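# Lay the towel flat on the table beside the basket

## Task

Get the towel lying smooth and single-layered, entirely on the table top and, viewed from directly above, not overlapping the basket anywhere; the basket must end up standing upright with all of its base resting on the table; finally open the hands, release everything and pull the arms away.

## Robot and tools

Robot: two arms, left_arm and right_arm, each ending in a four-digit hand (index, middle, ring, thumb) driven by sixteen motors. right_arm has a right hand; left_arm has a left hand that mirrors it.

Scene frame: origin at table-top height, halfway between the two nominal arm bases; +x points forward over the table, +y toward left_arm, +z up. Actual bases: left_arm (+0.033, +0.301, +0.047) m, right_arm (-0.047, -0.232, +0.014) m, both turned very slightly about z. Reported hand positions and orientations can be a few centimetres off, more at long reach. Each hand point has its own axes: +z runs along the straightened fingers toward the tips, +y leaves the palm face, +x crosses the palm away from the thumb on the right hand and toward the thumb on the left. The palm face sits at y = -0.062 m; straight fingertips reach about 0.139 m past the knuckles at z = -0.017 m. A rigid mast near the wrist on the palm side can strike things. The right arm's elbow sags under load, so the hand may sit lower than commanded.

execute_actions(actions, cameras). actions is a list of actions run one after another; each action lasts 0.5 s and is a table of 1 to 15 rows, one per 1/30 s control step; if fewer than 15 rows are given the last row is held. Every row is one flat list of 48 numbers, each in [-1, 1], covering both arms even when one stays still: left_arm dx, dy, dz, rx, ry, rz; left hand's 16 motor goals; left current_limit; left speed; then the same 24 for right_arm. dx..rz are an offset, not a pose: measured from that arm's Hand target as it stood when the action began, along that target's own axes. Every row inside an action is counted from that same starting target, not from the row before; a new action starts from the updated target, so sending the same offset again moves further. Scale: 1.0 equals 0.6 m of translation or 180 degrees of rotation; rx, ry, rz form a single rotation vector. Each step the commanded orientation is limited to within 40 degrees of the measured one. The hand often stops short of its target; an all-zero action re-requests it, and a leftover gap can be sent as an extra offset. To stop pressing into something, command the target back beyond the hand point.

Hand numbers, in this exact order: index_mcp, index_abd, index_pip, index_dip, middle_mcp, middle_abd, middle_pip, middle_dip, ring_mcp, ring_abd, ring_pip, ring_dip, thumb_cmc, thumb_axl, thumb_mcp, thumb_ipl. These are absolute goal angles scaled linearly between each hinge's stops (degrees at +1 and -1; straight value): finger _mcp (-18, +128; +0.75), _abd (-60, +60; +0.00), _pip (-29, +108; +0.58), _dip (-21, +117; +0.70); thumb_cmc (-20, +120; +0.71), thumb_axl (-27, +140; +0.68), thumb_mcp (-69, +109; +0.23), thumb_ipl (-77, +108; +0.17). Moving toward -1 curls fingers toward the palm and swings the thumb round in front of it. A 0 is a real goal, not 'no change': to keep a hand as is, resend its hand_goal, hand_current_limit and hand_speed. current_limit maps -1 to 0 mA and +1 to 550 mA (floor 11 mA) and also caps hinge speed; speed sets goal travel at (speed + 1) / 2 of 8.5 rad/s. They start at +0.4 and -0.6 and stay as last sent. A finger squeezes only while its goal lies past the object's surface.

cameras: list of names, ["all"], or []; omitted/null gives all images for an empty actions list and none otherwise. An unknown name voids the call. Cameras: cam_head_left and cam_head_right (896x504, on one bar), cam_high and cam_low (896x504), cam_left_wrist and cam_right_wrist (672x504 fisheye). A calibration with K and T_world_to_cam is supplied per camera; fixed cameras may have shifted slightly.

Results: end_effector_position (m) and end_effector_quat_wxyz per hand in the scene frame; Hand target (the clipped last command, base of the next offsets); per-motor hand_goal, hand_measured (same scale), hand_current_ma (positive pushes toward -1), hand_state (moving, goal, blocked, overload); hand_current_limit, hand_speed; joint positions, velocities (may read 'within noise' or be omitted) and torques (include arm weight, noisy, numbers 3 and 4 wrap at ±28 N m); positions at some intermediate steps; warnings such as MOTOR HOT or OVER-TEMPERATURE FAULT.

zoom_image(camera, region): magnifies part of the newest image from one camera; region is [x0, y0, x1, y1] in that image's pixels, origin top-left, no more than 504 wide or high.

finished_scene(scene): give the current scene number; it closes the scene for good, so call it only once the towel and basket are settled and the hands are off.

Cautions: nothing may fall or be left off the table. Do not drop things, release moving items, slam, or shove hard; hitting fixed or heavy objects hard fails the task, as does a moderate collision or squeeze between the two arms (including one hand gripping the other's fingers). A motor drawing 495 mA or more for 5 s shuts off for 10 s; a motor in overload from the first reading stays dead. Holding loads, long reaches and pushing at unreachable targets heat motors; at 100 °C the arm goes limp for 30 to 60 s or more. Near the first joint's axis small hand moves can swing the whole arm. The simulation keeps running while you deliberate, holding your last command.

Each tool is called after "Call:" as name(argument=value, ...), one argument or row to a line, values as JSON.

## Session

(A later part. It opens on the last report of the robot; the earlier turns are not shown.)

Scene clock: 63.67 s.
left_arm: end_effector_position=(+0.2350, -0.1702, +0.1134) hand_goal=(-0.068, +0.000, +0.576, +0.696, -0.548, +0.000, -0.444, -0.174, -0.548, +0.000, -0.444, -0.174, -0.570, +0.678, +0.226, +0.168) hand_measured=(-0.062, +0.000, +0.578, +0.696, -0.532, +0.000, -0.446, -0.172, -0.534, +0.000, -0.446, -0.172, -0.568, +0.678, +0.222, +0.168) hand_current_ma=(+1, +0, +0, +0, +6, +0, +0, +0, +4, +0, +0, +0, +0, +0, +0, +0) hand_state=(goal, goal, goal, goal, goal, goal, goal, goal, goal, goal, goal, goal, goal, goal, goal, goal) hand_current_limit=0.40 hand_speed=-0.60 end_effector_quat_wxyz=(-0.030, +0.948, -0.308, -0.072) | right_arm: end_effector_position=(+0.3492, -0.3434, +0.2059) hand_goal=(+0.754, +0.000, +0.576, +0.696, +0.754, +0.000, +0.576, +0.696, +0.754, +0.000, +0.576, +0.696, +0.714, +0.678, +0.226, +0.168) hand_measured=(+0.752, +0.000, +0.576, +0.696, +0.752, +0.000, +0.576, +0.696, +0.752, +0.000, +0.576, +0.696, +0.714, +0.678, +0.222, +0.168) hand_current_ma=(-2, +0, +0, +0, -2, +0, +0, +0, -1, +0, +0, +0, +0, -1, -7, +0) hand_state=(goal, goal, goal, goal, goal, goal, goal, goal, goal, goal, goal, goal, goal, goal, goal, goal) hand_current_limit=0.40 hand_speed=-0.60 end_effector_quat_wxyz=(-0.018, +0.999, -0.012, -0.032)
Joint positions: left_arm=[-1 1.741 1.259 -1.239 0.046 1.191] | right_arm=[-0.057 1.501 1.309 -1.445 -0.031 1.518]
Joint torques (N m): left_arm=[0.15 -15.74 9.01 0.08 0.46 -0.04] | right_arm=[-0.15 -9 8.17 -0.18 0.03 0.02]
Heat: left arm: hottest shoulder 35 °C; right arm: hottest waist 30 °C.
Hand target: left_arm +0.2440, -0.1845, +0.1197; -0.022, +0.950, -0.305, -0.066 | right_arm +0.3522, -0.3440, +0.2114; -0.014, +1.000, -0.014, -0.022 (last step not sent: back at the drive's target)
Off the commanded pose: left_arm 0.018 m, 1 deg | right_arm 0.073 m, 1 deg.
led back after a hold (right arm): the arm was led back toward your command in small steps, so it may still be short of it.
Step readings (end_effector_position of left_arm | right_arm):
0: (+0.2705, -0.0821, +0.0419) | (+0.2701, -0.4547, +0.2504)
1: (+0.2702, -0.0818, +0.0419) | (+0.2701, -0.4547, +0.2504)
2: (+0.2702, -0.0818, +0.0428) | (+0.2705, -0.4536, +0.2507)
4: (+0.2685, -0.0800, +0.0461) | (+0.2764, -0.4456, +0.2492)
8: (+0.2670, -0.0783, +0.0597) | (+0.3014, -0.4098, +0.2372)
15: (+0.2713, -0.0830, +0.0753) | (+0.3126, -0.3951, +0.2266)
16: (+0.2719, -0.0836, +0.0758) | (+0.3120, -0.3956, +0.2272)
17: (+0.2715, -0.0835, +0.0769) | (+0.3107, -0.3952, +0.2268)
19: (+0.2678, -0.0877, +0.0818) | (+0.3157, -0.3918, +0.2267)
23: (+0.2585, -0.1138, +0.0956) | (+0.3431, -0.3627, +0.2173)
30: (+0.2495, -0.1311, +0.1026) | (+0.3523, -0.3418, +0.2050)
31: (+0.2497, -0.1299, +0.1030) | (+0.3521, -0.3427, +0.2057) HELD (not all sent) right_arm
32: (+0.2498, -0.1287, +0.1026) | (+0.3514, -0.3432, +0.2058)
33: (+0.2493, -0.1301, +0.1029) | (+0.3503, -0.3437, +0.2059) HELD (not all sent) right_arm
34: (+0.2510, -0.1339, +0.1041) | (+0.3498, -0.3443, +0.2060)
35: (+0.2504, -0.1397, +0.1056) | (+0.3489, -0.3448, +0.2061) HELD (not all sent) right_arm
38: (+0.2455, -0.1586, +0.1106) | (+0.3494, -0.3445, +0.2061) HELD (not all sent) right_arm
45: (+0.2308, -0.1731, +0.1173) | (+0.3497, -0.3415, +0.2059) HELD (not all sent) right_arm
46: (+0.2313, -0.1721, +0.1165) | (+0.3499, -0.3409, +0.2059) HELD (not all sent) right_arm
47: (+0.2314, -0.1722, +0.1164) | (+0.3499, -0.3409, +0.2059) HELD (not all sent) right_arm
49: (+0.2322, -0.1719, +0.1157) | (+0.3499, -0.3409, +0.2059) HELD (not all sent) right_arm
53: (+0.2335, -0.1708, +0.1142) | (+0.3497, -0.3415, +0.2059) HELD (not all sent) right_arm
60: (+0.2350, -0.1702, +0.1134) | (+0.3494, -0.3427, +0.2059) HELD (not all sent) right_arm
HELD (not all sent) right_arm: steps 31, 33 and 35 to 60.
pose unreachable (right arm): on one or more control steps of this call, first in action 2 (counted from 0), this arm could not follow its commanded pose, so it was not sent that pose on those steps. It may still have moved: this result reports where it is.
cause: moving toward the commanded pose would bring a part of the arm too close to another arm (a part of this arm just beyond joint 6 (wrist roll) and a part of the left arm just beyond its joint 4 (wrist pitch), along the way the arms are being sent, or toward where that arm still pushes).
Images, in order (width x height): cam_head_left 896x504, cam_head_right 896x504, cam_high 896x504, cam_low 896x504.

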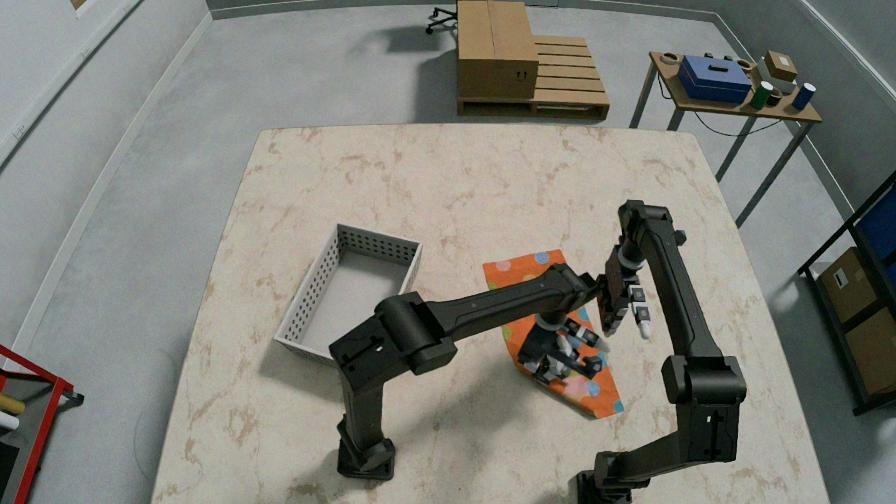

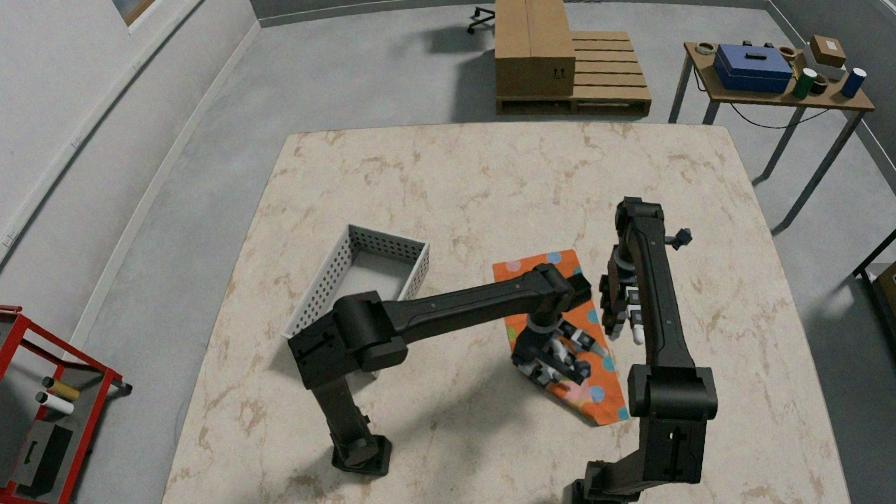

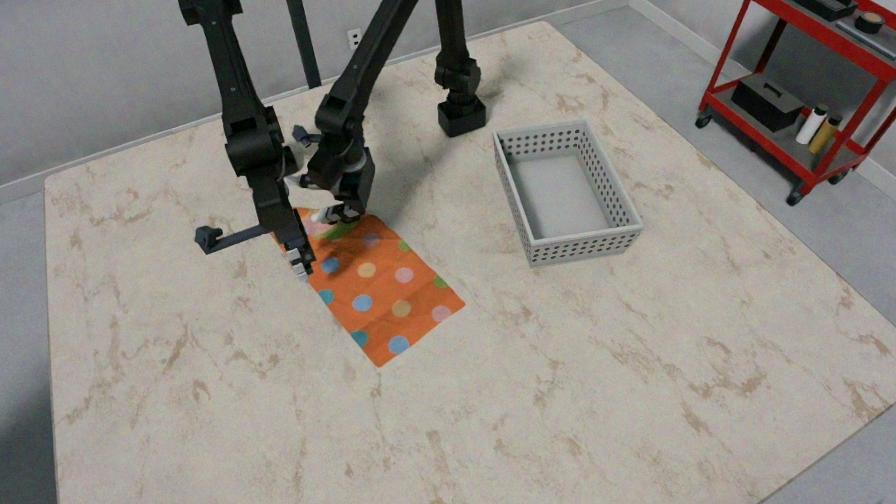

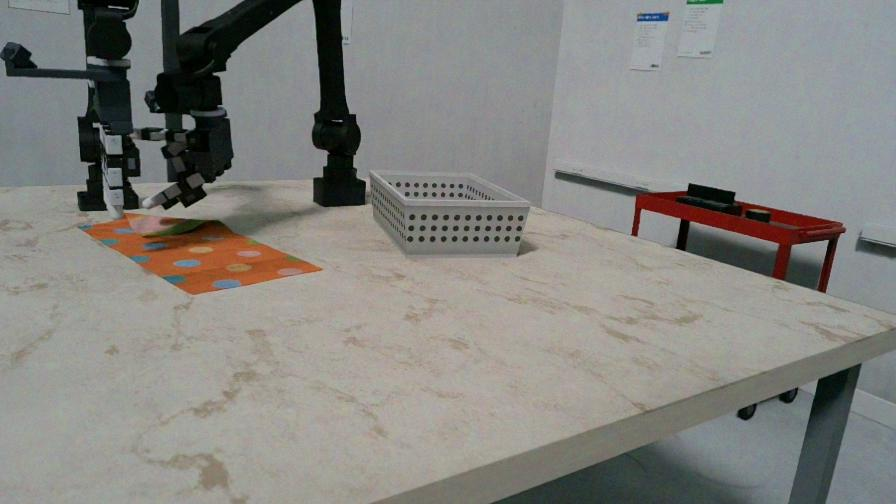

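Call:
execute_actions(
  actions=[
    [[0,0,0,0,0,0, -0.068,0,0.576,0.696,-0.548,0,-0.445,-0.174,-0.548,0,-0.445,-0.174,-0.571,0.678,0.226,0.168,0.4,-0.6, 0.0005,0.0985,-0.0528,0,0,0, 0.754,0,0.576,0.696,0.754,0,0.576,0.696,0.754,0,0.576,0.696,0.714,0.678,0.226,0.168,0.4,-0.6]],
    [[0,0,0,0,0,0, -0.068,0,0.576,0.696,-0.548,0,-0.445,-0.174,-0.548,0,-0.445,-0.174,-0.571,0.678,0.226,0.168,0.4,-0.6, 0.0005,0.0985,-0.0528,0,0,0, 0.754,0,0.576,0.696,0.754,0,0.576,0.696,0.754,0,0.576,0.696,0.714,0.678,0.226,0.168,0.4,-0.6]],
  ],
  cameras=["cam_head_left","cam_high","cam_low"],
)

Call:
zoom_image(
  camera="cam_head_left",
  region=[460, 280, 680, 440],
)

Call:
zoom_image(
  camera="cam_low",
  region=[50, 130, 310, 270],
)

Call:
zoom_image(
  camera="cam_high",
  region=[240, 150, 440, 290],
)

Scene clock: 66.13 s.
left_arm: end_effector_position=(+0.2350, -0.1702, +0.1134) hand_goal=(-0.068, +0.000, +0.576, +0.696, -0.548, +0.000, -0.444, -0.174, -0.548, +0.000, -0.444, -0.174, -0.570, +0.678, +0.226, +0.168) hand_measured=(-0.062, +0.000, +0.578, +0.696, -0.532, +0.000, -0.446, -0.172, -0.534, +0.000, -0.446, -0.172, -0.568, +0.678, +0.222, +0.168) hand_current_ma=(+1, +0, +0, +0, +6, +0, +0, +0, +4, +0, +0, +0, +0, +0, +0, +0) hand_state=(goal, goal, goal, goal, goal, goal, goal, goal, goal, goal, goal, goal, goal, goal, goal, goal) hand_current_limit=0.40 hand_speed=-0.60 end_effector_quat_wxyz=(-0.030, +0.948, -0.308, -0.072) | right_arm: end_effector_position=(+0.3373, -0.4588, +0.2475) hand_goal=(+0.754, +0.000, +0.576, +0.696, +0.754, +0.000, +0.576, +0.696, +0.754, +0.000, +0.576, +0.696, +0.714, +0.678, +0.226, +0.168) hand_measured=(+0.752, +0.000, +0.576, +0.696, +0.754, +0.000, +0.576, +0.696, +0.754, +0.000, +0.576, +0.696, +0.714, +0.678, +0.222, +0.168) hand_current_ma=(-1, +0, +0, +0, -1, +0, +0, +0, -1, +0, +0, +0, +0, -1, -7, +0) hand_state=(goal, goal, goal, goal, goal, goal, goal, goal, goal, goal, goal, goal, goal, goal, goal, goal) hand_current_limit=0.40 hand_speed=-0.60 end_effector_quat_wxyz=(-0.022, +0.999, -0.020, -0.043)
Joint positions: left_arm=[-1 1.741 1.259 -1.239 0.046 1.191] | right_arm=[-0.321 1.538 1.46 -1.588 -0.014 1.27]
Joint torques (N m): left_arm=[-0.03 -15.97 8.91 0.06 0.46 -0.07] | right_arm=[0.5 -8.94 12.56 -0.81 -0.05 -0.12]
Heat: left arm: hottest shoulder 35 °C; right arm: hottest waist 30 °C.
Hand target: left_arm +0.2440, -0.1845, +0.1197; -0.022, +0.950, -0.305, -0.066 | right_arm +0.3523, -0.4639, +0.2715; -0.014, +1.000, -0.014, -0.022
Off the commanded pose: left_arm 0.018 m, 1 deg | right_arm 0.029 m, 3 deg.
Step readings (end_effector_position of left_arm | right_arm):
0: (+0.2350, -0.1702, +0.1134) | (+0.3492, -0.3434, +0.2059)
1: (+0.2350, -0.1702, +0.1134) | (+0.3492, -0.3434, +0.2059)
2: (+0.2350, -0.1702, +0.1134) | (+0.3492, -0.3443, +0.2061)
4: (+0.2350, -0.1702, +0.1134) | (+0.3468, -0.3515, +0.2063)
8: (+0.2350, -0.1702, +0.1134) | (+0.3333, -0.3819, +0.2081)
15: (+0.2350, -0.1702, +0.1134) | (+0.3312, -0.4053, +0.2171)
16: (+0.2350, -0.1702, +0.1134) | (+0.3328, -0.4037, +0.2174)
17: (+0.2350, -0.1702, +0.1134) | (+0.3330, -0.4034, +0.2188)
19: (+0.2350, -0.1702, +0.1134) | (+0.3329, -0.4090, +0.2258)
23: (+0.2350, -0.1702, +0.1134) | (+0.3326, -0.4375, +0.2436)
30: (+0.2350, -0.1702, +0.1134) | (+0.3333, -0.4640, +0.2549)
Images, in order (width x height): cam_head_left 896x504, cam_high 896x504, cam_low 896x504.

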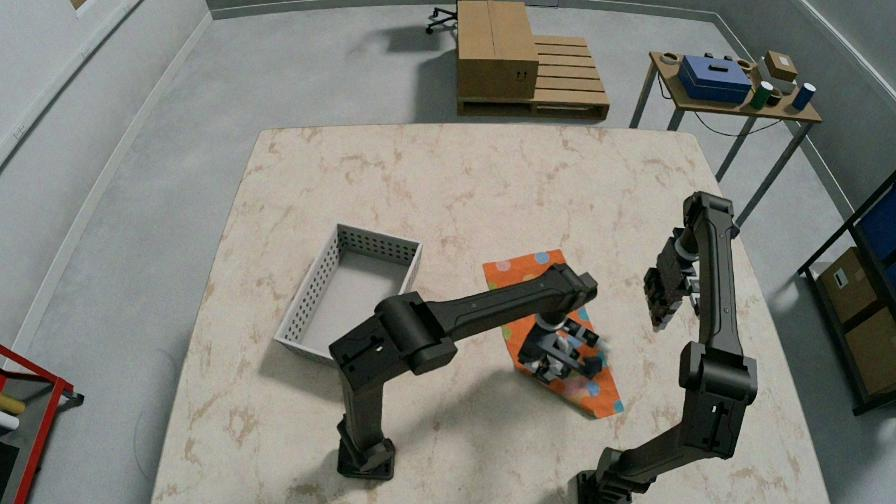

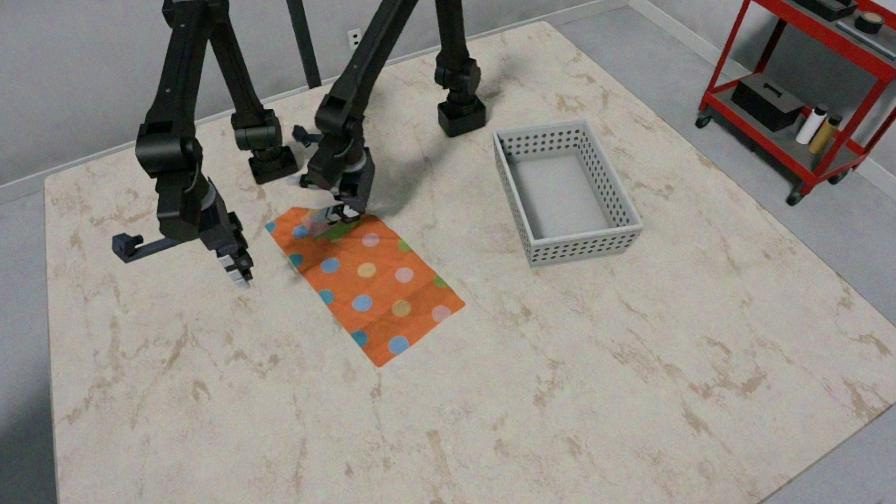

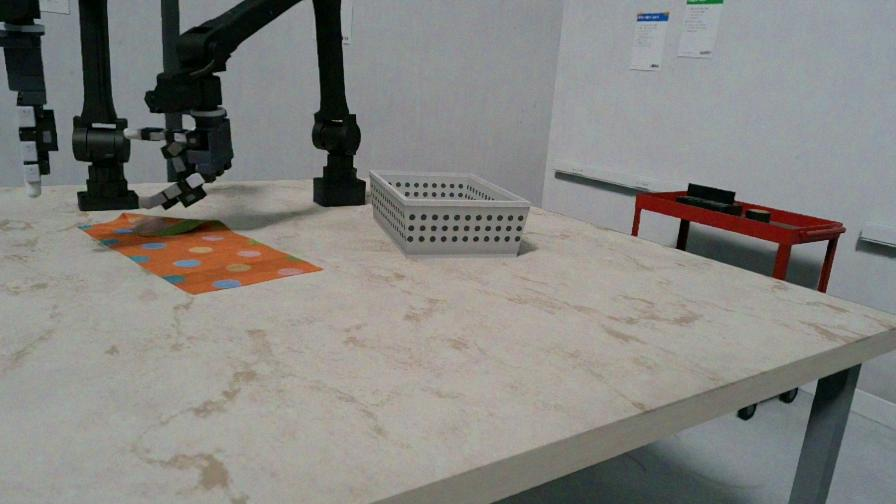

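Scaled by 2.291 from the camera's 896x504 image, which has a finer 1280x720 frame.

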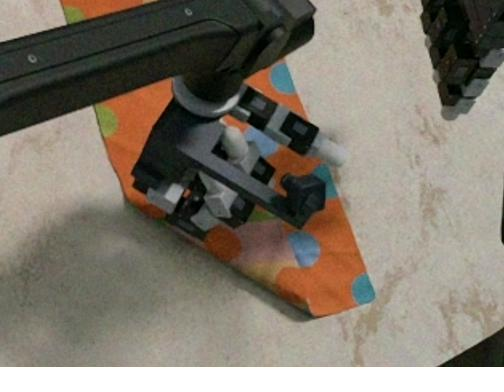

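Scaled by 1.938 from the camera's 896x504 image, which has a finer 1280x720 frame.

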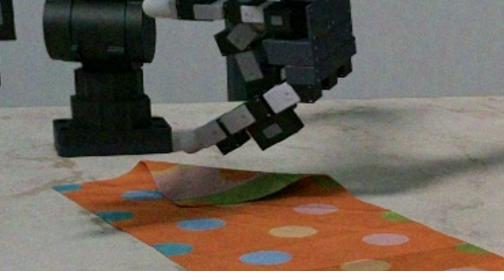

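Scaled by 2.520 from the camera's 896x504 image, which has a finer 1280x720 frame.

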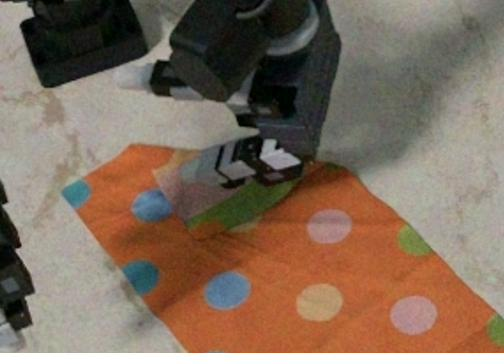

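Call:
execute_actions(
  actions=[
    [[0.007,0,0.05,0,0,0, -0.068,0,0.576,0.696,-0.548,0,-0.445,-0.174,-0.548,0,-0.445,-0.174,-0.571,0.678,0.226,0.168,0.4,-0.6, 0,0,0,0,0,0, 0.754,0,0.576,0.696,0.754,0,0.576,0.696,0.754,0,0.576,0.696,0.714,0.678,0.226,0.168,0.4,-0.6]],
    [[0.003,0,0.021,0,0,0, -0.068,0,0.576,0.696,-0.548,0,-0.445,-0.174,-0.548,0,-0.445,-0.174,-0.571,0.678,0.226,0.168,0.4,-0.6, 0,0,0,0,0,0, 0.754,0,0.576,0.696,0.754,0,0.576,0.696,0.754,0,0.576,0.696,0.714,0.678,0.226,0.168,0.4,-0.6]],
  ],
  cameras=["cam_head_left","cam_high","cam_low"],
)

Call:
zoom_image(
  camera="cam_low",
  region=[50, 130, 310, 270],
)

Call:
zoom_image(
  camera="cam_high",
  region=[240, 150, 440, 290],
)

Scene clock: 68.13 s.
left_arm: end_effector_position=(+0.2417, -0.1809, +0.0845) hand_goal=(-0.068, +0.000, +0.576, +0.696, -0.548, +0.000, -0.444, -0.174, -0.548, +0.000, -0.444, -0.174, -0.570, +0.678, +0.226, +0.168) hand_measured=(-0.062, +0.000, +0.578, +0.696, -0.532, +0.000, -0.446, -0.172, -0.534, +0.000, -0.446, -0.172, -0.568, +0.678, +0.222, +0.168) hand_current_ma=(+1, +0, +0, +0, +6, +0, +0, +0, +4, +0, +0, +0, +0, +0, +0, +0) hand_state=(goal, goal, goal, goal, goal, goal, goal, goal, goal, goal, goal, goal, goal, goal, goal, goal) hand_current_limit=0.40 hand_speed=-0.60 end_effector_quat_wxyz=(-0.024, +0.949, -0.308, -0.065) | right_arm: end_effector_position=(+0.3374, -0.4588, +0.2475) hand_goal=(+0.754, +0.000, +0.576, +0.696, +0.754, +0.000, +0.576, +0.696, +0.754, +0.000, +0.576, +0.696, +0.714, +0.678, +0.226, +0.168) hand_measured=(+0.752, +0.000, +0.576, +0.696, +0.754, +0.000, +0.576, +0.696, +0.754, +0.000, +0.576, +0.696, +0.714, +0.678, +0.222, +0.168) hand_current_ma=(-1, +0, +0, +0, -1, +0, +0, +0, -1, +0, +0, +0, +0, -1, -7, +0) hand_state=(goal, goal, goal, goal, goal, goal, goal, goal, goal, goal, goal, goal, goal, goal, goal, goal) hand_current_limit=0.40 hand_speed=-0.60 end_effector_quat_wxyz=(-0.022, +0.999, -0.019, -0.043)
Joint positions: left_arm=[-1 1.797 1.25 -1.154 0.046 1.191] | right_arm=[-0.321 1.538 1.46 -1.588 -0.014 1.268]
Joint torques (N m): left_arm=[-0.09 -16.38 5.97 0.9 0.45 -0.05] | right_arm=[0.56 -8.82 12.63 -0.84 -0.07 -0.12]
Heat: left arm: hottest shoulder 35 °C; right arm: hottest waist 30 °C.
Hand target: left_arm +0.2441, -0.1845, +0.0767; -0.022, +0.950, -0.305, -0.066 | right_arm +0.3523, -0.4639, +0.2715; -0.014, +1.000, -0.014, -0.022
Off the commanded pose: left_arm 0.009 m, 0 deg | right_arm 0.029 m, 3 deg.
Step readings (end_effector_position of left_arm | right_arm):
0: (+0.2350, -0.1702, +0.1134) | (+0.3373, -0.4588, +0.2475)
1: (+0.2350, -0.1702, +0.1134) | (+0.3373, -0.4588, +0.2475)
2: (+0.2352, -0.1705, +0.1134) | (+0.3374, -0.4588, +0.2475)
4: (+0.2371, -0.1735, +0.1114) | (+0.3374, -0.4588, +0.2475)
8: (+0.2400, -0.1781, +0.1022) | (+0.3374, -0.4588, +0.2475)
15: (+0.2405, -0.1789, +0.0940) | (+0.3374, -0.4588, +0.2475)
16: (+0.2405, -0.1789, +0.0940) | (+0.3374, -0.4588, +0.2475)
17: (+0.2409, -0.1795, +0.0940) | (+0.3374, -0.4588, +0.2475)
19: (+0.2420, -0.1812, +0.0937) | (+0.3374, -0.4588, +0.2475)
23: (+0.2423, -0.1817, +0.0901) | (+0.3374, -0.4588, +0.2475)
30: (+0.2417, -0.1809, +0.0845) | (+0.3374, -0.4588, +0.2475)
Images, in order (width x height): cam_head_left 896x504, cam_high 896x504, cam_low 896x504.

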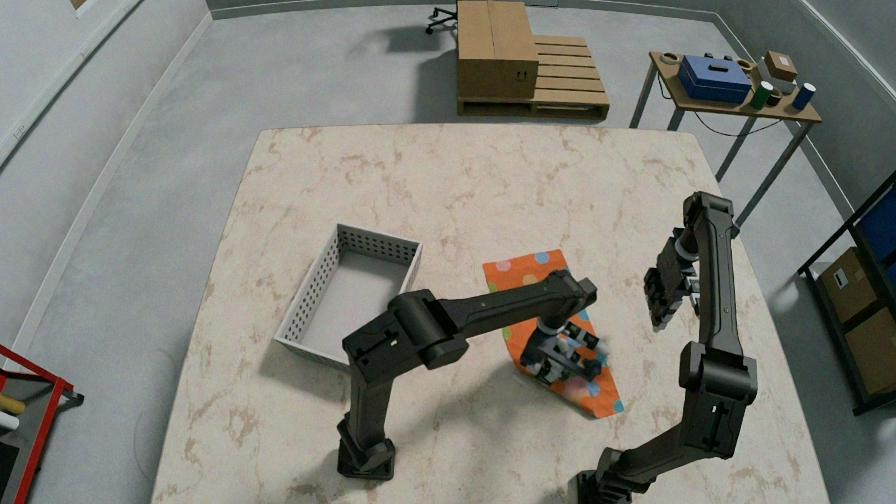

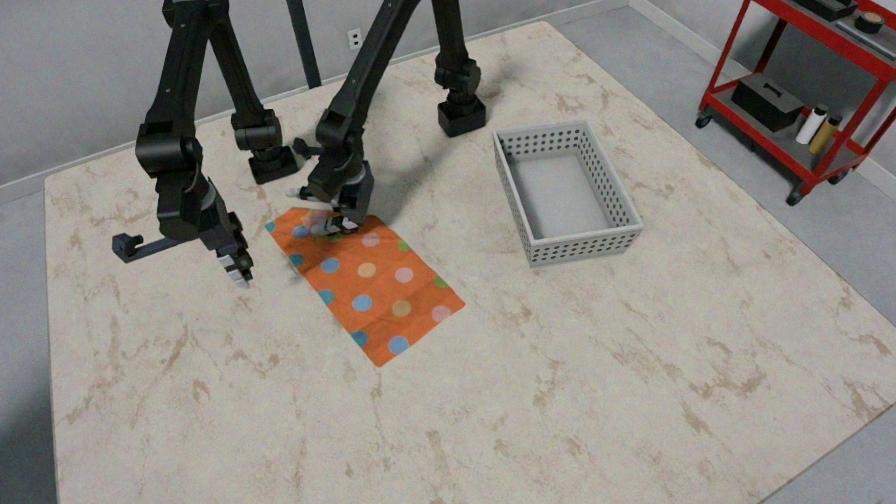

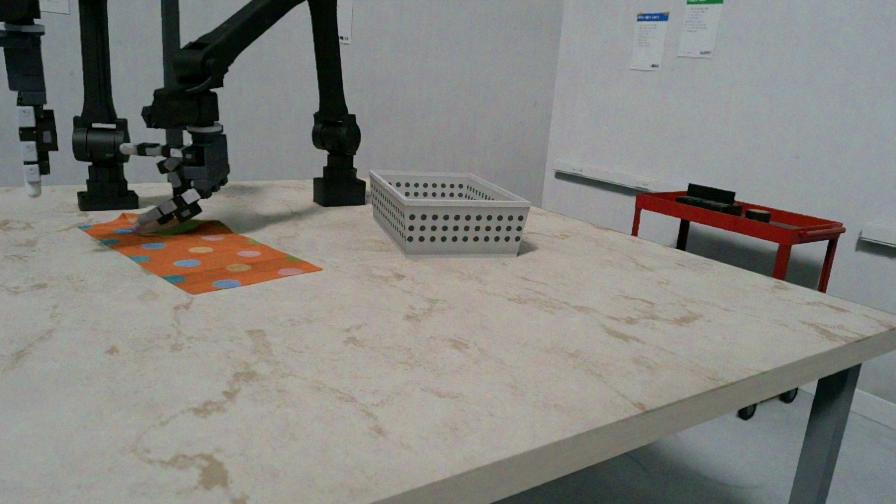

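Scaled by 1.938 from the camera's 896x504 image, which has a finer 1280x720 frame.

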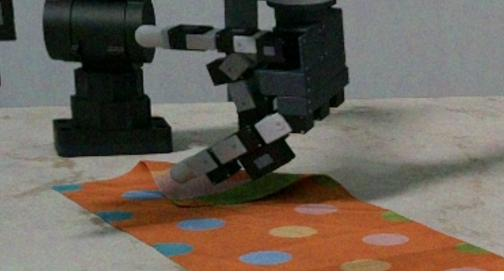

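Scaled by 2.520 from the camera's 896x504 image, which has a finer 1280x720 frame.

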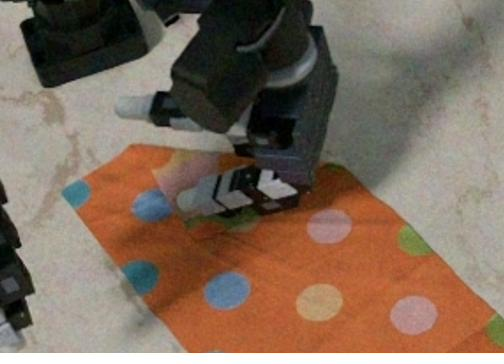

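Call:
execute_actions(
  actions=[
    [[0.002,0,0.0175,0,0,0, -0.068,0,0.576,0.696,-0.548,0,-0.445,-0.174,-0.548,0,-0.445,-0.174,-0.571,0.678,0.226,0.168,0.4,-0.6, 0,0,0,0,0,0, 0.754,0,0.576,0.696,0.754,0,0.576,0.696,0.754,0,0.576,0.696,0.714,0.678,0.226,0.168,0.4,-0.6]],
    [[-0.066,0,0.0093,0,0,0, -0.068,0,0.576,0.696,-0.548,0,-0.445,-0.174,-0.548,0,-0.445,-0.174,-0.571,0.678,0.226,0.168,0.4,-0.6, 0,0,0,0,0,0, 0.754,0,0.576,0.696,0.754,0,0.576,0.696,0.754,0,0.576,0.696,0.714,0.678,0.226,0.168,0.4,-0.6]],
  ],
  cameras=["cam_head_left","cam_high","cam_low"],
)

Call:
zoom_image(
  camera="cam_low",
  region=[50, 130, 310, 270],
)

Call:
zoom_image(
  camera="cam_high",
  region=[240, 150, 440, 290],
)

Call:
zoom_image(
  camera="cam_head_left",
  region=[460, 280, 680, 440],
)

Scene clock: 70.20 s.
left_arm: end_effector_position=(+0.2169, -0.1556, +0.0628) hand_goal=(-0.068, +0.000, +0.576, +0.696, -0.548, +0.000, -0.444, -0.174, -0.548, +0.000, -0.444, -0.174, -0.570, +0.678, +0.226, +0.168) hand_measured=(-0.078, +0.002, +0.562, +0.688, -0.532, +0.000, -0.446, -0.172, -0.534, +0.000, -0.446, -0.172, -0.568, +0.678, +0.222, +0.168) hand_current_ma=(-2, +0, -4, -1, +6, +0, +0, +0, +4, +0, +0, +0, +0, +0, +0, +0) hand_state=(goal, goal, goal, goal, goal, goal, goal, goal, goal, goal, goal, goal, goal, goal, goal, goal) hand_current_limit=0.40 hand_speed=-0.60 end_effector_quat_wxyz=(-0.029, +0.951, -0.300, -0.071) | right_arm: end_effector_position=(+0.3374, -0.4588, +0.2475) hand_goal=(+0.754, +0.000, +0.576, +0.696, +0.754, +0.000, +0.576, +0.696, +0.754, +0.000, +0.576, +0.696, +0.714, +0.678, +0.226, +0.168) hand_measured=(+0.752, +0.000, +0.576, +0.696, +0.754, +0.000, +0.576, +0.696, +0.754, +0.000, +0.576, +0.696, +0.714, +0.678, +0.222, +0.168) hand_current_ma=(-1, +0, +0, +0, -1, +0, +0, +0, -1, +0, +0, +0, +0, -1, -7, +0) hand_state=(goal, goal, goal, goal, goal, goal, goal, goal, goal, goal, goal, goal, goal, goal, goal, goal) hand_current_limit=0.40 hand_speed=-0.60 end_effector_quat_wxyz=(-0.022, +0.999, -0.019, -0.043)
Joint positions: left_arm=[-1.019 1.758 1.127 -1.085 0.049 1.157] | right_arm=[-0.321 1.538 1.46 -1.588 -0.014 1.268]
Joint velocities: left_arm=[0.005 -0.005 -0.002 -0.012 -0.168 -0.007] | right_arm=[within noise]
Joint torques (N m): left_arm=[-0.79 -17.2 5.34 0.77 0.52 -0.06] | right_arm=[0.56 -8.7 12.62 -0.84 -0.06 -0.12]
Heat: left arm: hottest shoulder 35 °C; right arm: hottest waist 30 °C.
Hand target: left_arm +0.2114, -0.1610, +0.0662; -0.022, +0.950, -0.305, -0.066 | right_arm +0.3523, -0.4639, +0.2715; -0.014, +1.000, -0.014, -0.022
Off the commanded pose: left_arm 0.008 m, 1 deg | right_arm 0.029 m, 3 deg.
Step readings (end_effector_position of left_arm | right_arm):
0: (+0.2417, -0.1809, +0.0845) | (+0.3374, -0.4588, +0.2475)
1: (+0.2417, -0.1809, +0.0845) | (+0.3374, -0.4588, +0.2475)
2: (+0.2421, -0.1815, +0.0846) | (+0.3374, -0.4588, +0.2475)
4: (+0.2426, -0.1823, +0.0837) | (+0.3374, -0.4588, +0.2475)
8: (+0.2420, -0.1814, +0.0787) | (+0.3374, -0.4588, +0.2475)
15: (+0.2419, -0.1811, +0.0745) | (+0.3374, -0.4588, +0.2475)
16: (+0.2416, -0.1805, +0.0739) | (+0.3374, -0.4588, +0.2475)
17: (+0.2416, -0.1804, +0.0723) | (+0.3374, -0.4588, +0.2475)
19: (+0.2377, -0.1734, +0.0663) | (+0.3374, -0.4588, +0.2475)
23: (+0.2239, -0.1577, +0.0595) | (+0.3374, -0.4588, +0.2475)
30: (+0.2161, -0.1554, +0.0627) | (+0.3374, -0.4588, +0.2475)
Images, in order (width x height): cam_head_left 896x504, cam_high 896x504, cam_low 896x504.

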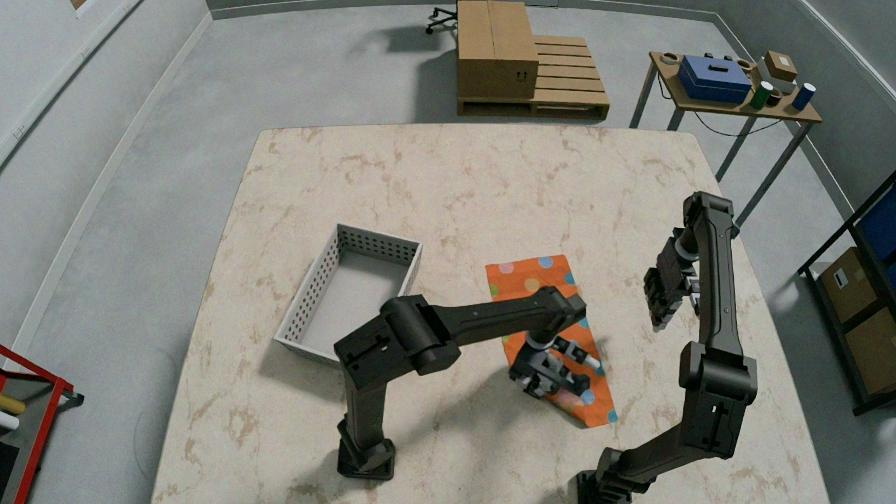

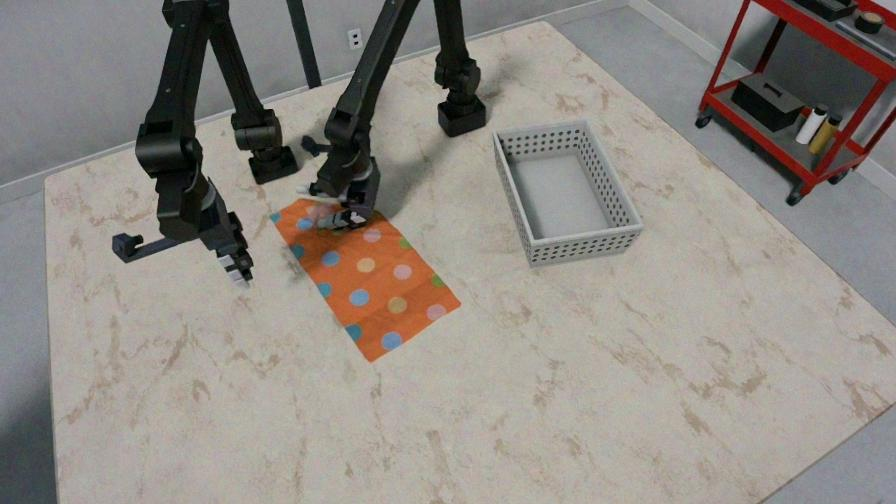

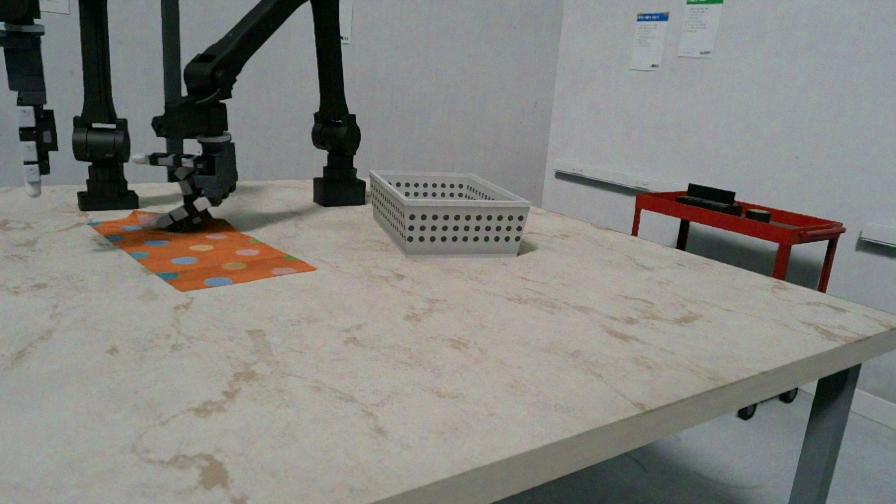

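Scaled by 1.938 from the camera's 896x504 image, which has a finer 1280x720 frame.

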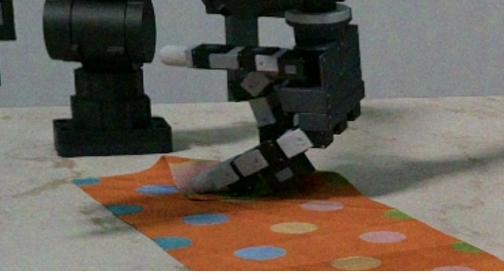

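Scaled by 2.520 from the camera's 896x504 image, which has a finer 1280x720 frame.

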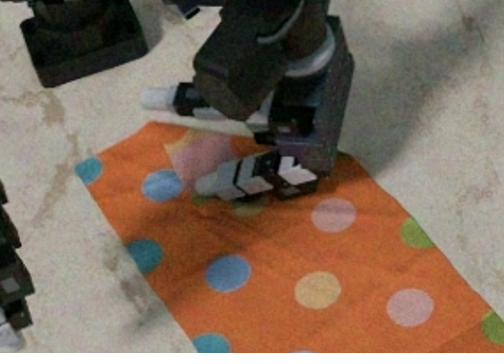

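Scaled by 2.291 from the camera's 896x504 image, which has a finer 1280x720 frame.

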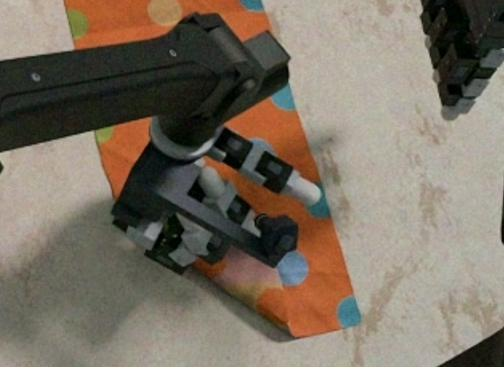

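Call:
execute_actions(
  actions=[
    [[-0.0145,0,-0.0743,0,0,0, -0.068,0,0.576,0.696,-0.548,0,-0.445,-0.174,-0.548,0,-0.445,-0.174,-0.571,0.678,0.226,0.168,0.4,-0.6, 0,0,0,0,0,0, 0.754,0,0.576,0.696,0.754,0,0.576,0.696,0.754,0,0.576,0.696,0.714,0.678,0.226,0.168,0.4,-0.6]],
    [[-0.0085,-0.09,-0.06,0,0,0, -0.315,0,0.576,0.696,-0.548,0,-0.445,-0.174,-0.548,0,-0.445,-0.174,-0.571,0.678,0.226,0.168,0.4,-0.6, 0,0,0,0,0,0, 0.754,0,0.576,0.696,0.754,0,0.576,0.696,0.754,0,0.576,0.696,0.714,0.678,0.226,0.168,0.4,-0.6]],
    [[0,-0.11,0,0,0,0, -0.315,0,0.576,0.696,-0.548,0,-0.445,-0.174,-0.548,0,-0.445,-0.174,-0.571,0.678,0.226,0.168,0.4,-0.6, 0,0,0,0,0,0, 0.754,0,0.576,0.696,0.754,0,0.576,0.696,0.754,0,0.576,0.696,0.714,0.678,0.226,0.168,0.4,-0.6]],
  ],
  cameras=["cam_head_left","cam_head_right","cam_high","cam_low"],
)

Call:
zoom_image(
  camera="cam_low",
  region=[70, 180, 250, 270],
)

Call:
zoom_image(
  camera="cam_high",
  region=[250, 170, 430, 270],
)

Call:
zoom_image(
  camera="cam_head_left",
  region=[470, 310, 650, 440],
)

Call:
zoom_image(
  camera="cam_head_right",
  region=[470, 310, 650, 440],
)

Scene clock: 75.63 s.
left_arm: end_effector_position=(+0.2813, -0.0601, +0.1402) hand_goal=(-0.314, +0.000, +0.576, +0.696, -0.548, +0.000, -0.444, -0.174, -0.548, +0.000, -0.444, -0.174, -0.570, +0.678, +0.226, +0.168) hand_measured=(-0.298, +0.002, +0.576, +0.694, -0.532, +0.000, -0.446, -0.172, -0.534, +0.000, -0.446, -0.172, -0.568, +0.678, +0.222, +0.168) hand_current_ma=(+6, +0, +0, +0, +6, +0, +0, +0, +4, +0, +0, +0, +0, +0, +0, +0) hand_state=(goal, goal, goal, goal, goal, goal, goal, goal, goal, goal, goal, goal, goal, goal, goal, goal) hand_current_limit=0.40 hand_speed=-0.60 end_effector_quat_wxyz=(-0.028, +0.952, -0.297, -0.071) | right_arm: end_effector_position=(+0.3374, -0.4588, +0.2475) hand_goal=(+0.754, +0.000, +0.576, +0.696, +0.754, +0.000, +0.576, +0.696, +0.754, +0.000, +0.576, +0.696, +0.714, +0.678, +0.226, +0.168) hand_measured=(+0.752, +0.000, +0.576, +0.696, +0.754, +0.000, +0.576, +0.696, +0.754, +0.000, +0.576, +0.696, +0.714, +0.678, +0.222, +0.168) hand_current_ma=(-1, +0, +0, +0, -1, +0, +0, +0, -1, +0, +0, +0, +0, -1, -7, +0) hand_state=(goal, goal, goal, goal, goal, goal, goal, goal, goal, goal, goal, goal, goal, goal, goal, goal) hand_current_limit=0.40 hand_speed=-0.60 end_effector_quat_wxyz=(-0.022, +0.999, -0.019, -0.043)
Joint positions: left_arm=[-0.767 1.568 1.114 -1.269 0.016 1.399] | right_arm=[-0.321 1.538 1.46 -1.588 -0.014 1.268]
Joint torques (N m): left_arm=[-0.91 -15.44 6.27 0.01 0.47 0.13] | right_arm=[0.56 -8.88 12.63 -0.88 -0.08 -0.11]
Heat: left arm: hottest shoulder 35 °C; right arm: hottest waist 30 °C.
Hand target: left_arm +0.2793, -0.0621, +0.1480; -0.022, +0.950, -0.305, -0.066 | right_arm +0.3523, -0.4639, +0.2715; -0.014, +1.000, -0.014, -0.022
Off the commanded pose: left_arm 0.008 m, 1 deg | right_arm 0.029 m, 3 deg.
Step readings (end_effector_position of left_arm | right_arm):
0: (+0.2169, -0.1556, +0.0628) | (+0.3374, -0.4588, +0.2475)
1: (+0.2169, -0.1556, +0.0628) | (+0.3374, -0.4588, +0.2475)
2: (+0.2166, -0.1552, +0.0630) | (+0.3374, -0.4588, +0.2475)
4: (+0.2149, -0.1522, +0.0669) | (+0.3374, -0.4588, +0.2475)
8: (+0.2091, -0.1438, +0.0834) | (+0.3374, -0.4588, +0.2475)
15: (+0.2070, -0.1432, +0.0967) | (+0.3374, -0.4588, +0.2475)
16: (+0.2061, -0.1431, +0.0967) | (+0.3374, -0.4588, +0.2475)
17: (+0.2055, -0.1425, +0.0974) | (+0.3374, -0.4588, +0.2475)
19: (+0.2076, -0.1368, +0.1006) | (+0.3374, -0.4588, +0.2475)
23: (+0.2246, -0.1176, +0.1204) | (+0.3374, -0.4588, +0.2475)
30: (+0.2407, -0.1048, +0.1368) | (+0.3374, -0.4588, +0.2475)
31: (+0.2394, -0.1047, +0.1369) | (+0.3374, -0.4588, +0.2475)
32: (+0.2389, -0.1040, +0.1368) | (+0.3374, -0.4588, +0.2475)
34: (+0.2429, -0.0989, +0.1372) | (+0.3374, -0.4588, +0.2475)
38: (+0.2702, -0.0747, +0.1371) | (+0.3374, -0.4588, +0.2475)
45: (+0.2862, -0.0583, +0.1400) | (+0.3374, -0.4588, +0.2475)
Images, in order (width x height): cam_head_left 896x504, cam_head_right 896x504, cam_high 896x504, cam_low 896x504.

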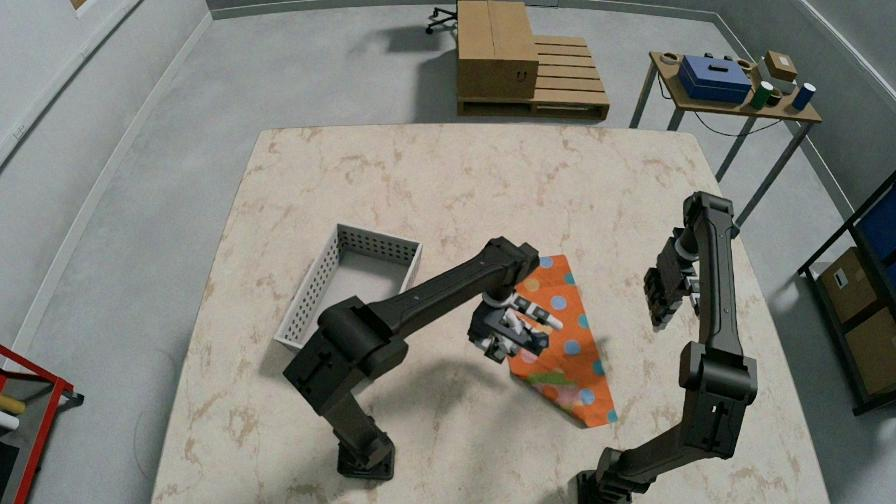

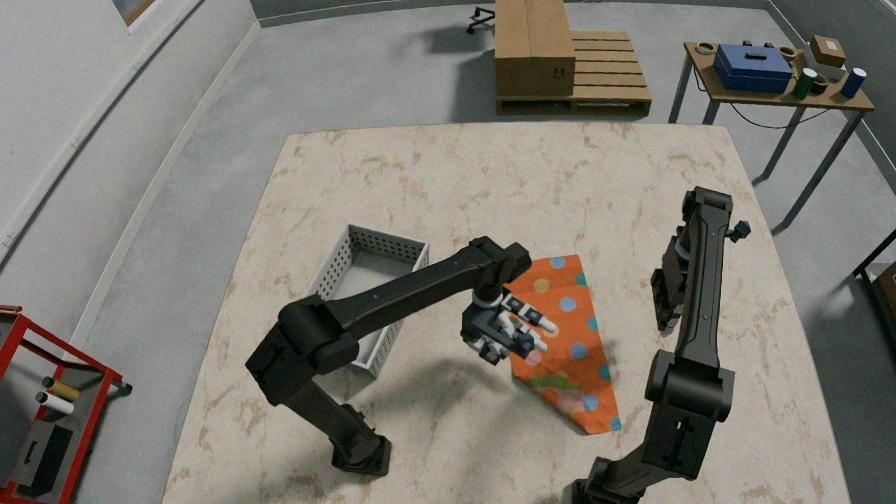

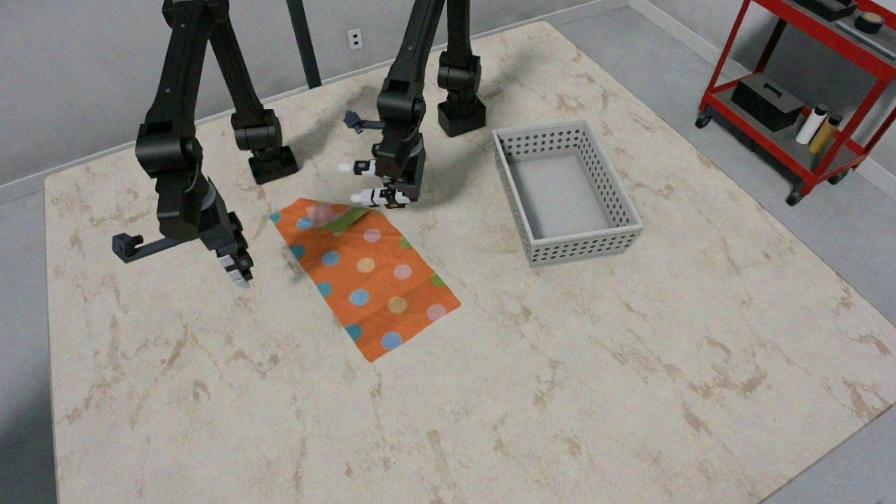

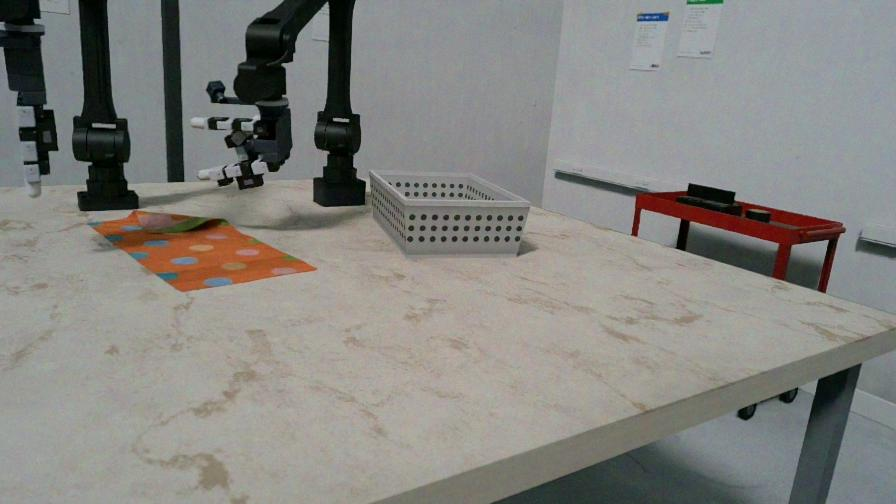

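Scaled by 2.800 from the camera's 896x504 image, which has a finer 1280x720 frame.

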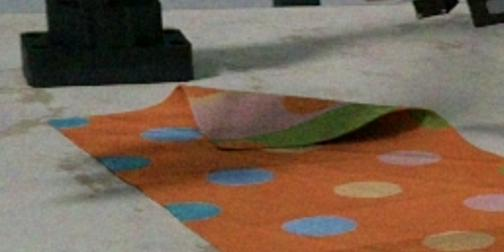

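Scaled by 2.800 from the camera's 896x504 image, which has a finer 1280x720 frame.

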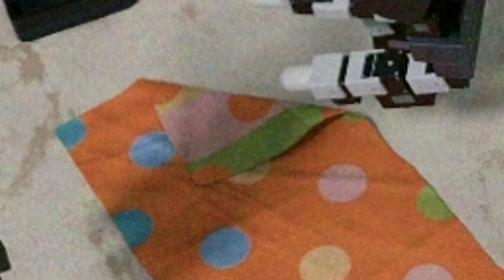

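Scaled by 2.800 from the camera's 896x504 image, which has a finer 1280x720 frame.

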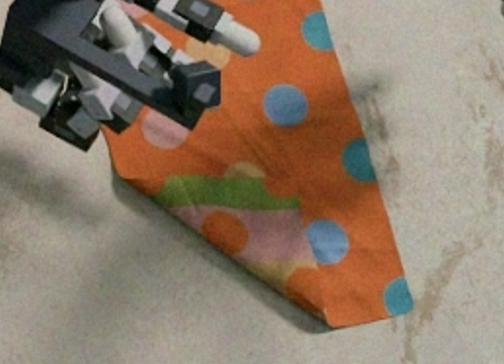

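Scaled by 2.800 from the camera's 896x504 image, which has a finer 1280x720 frame.

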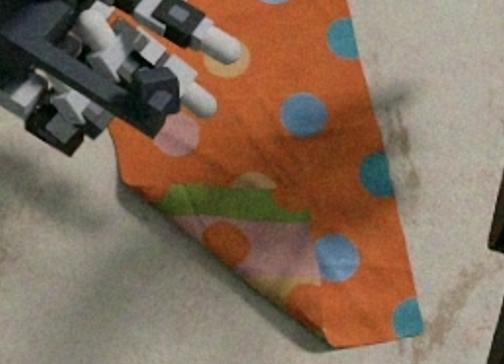

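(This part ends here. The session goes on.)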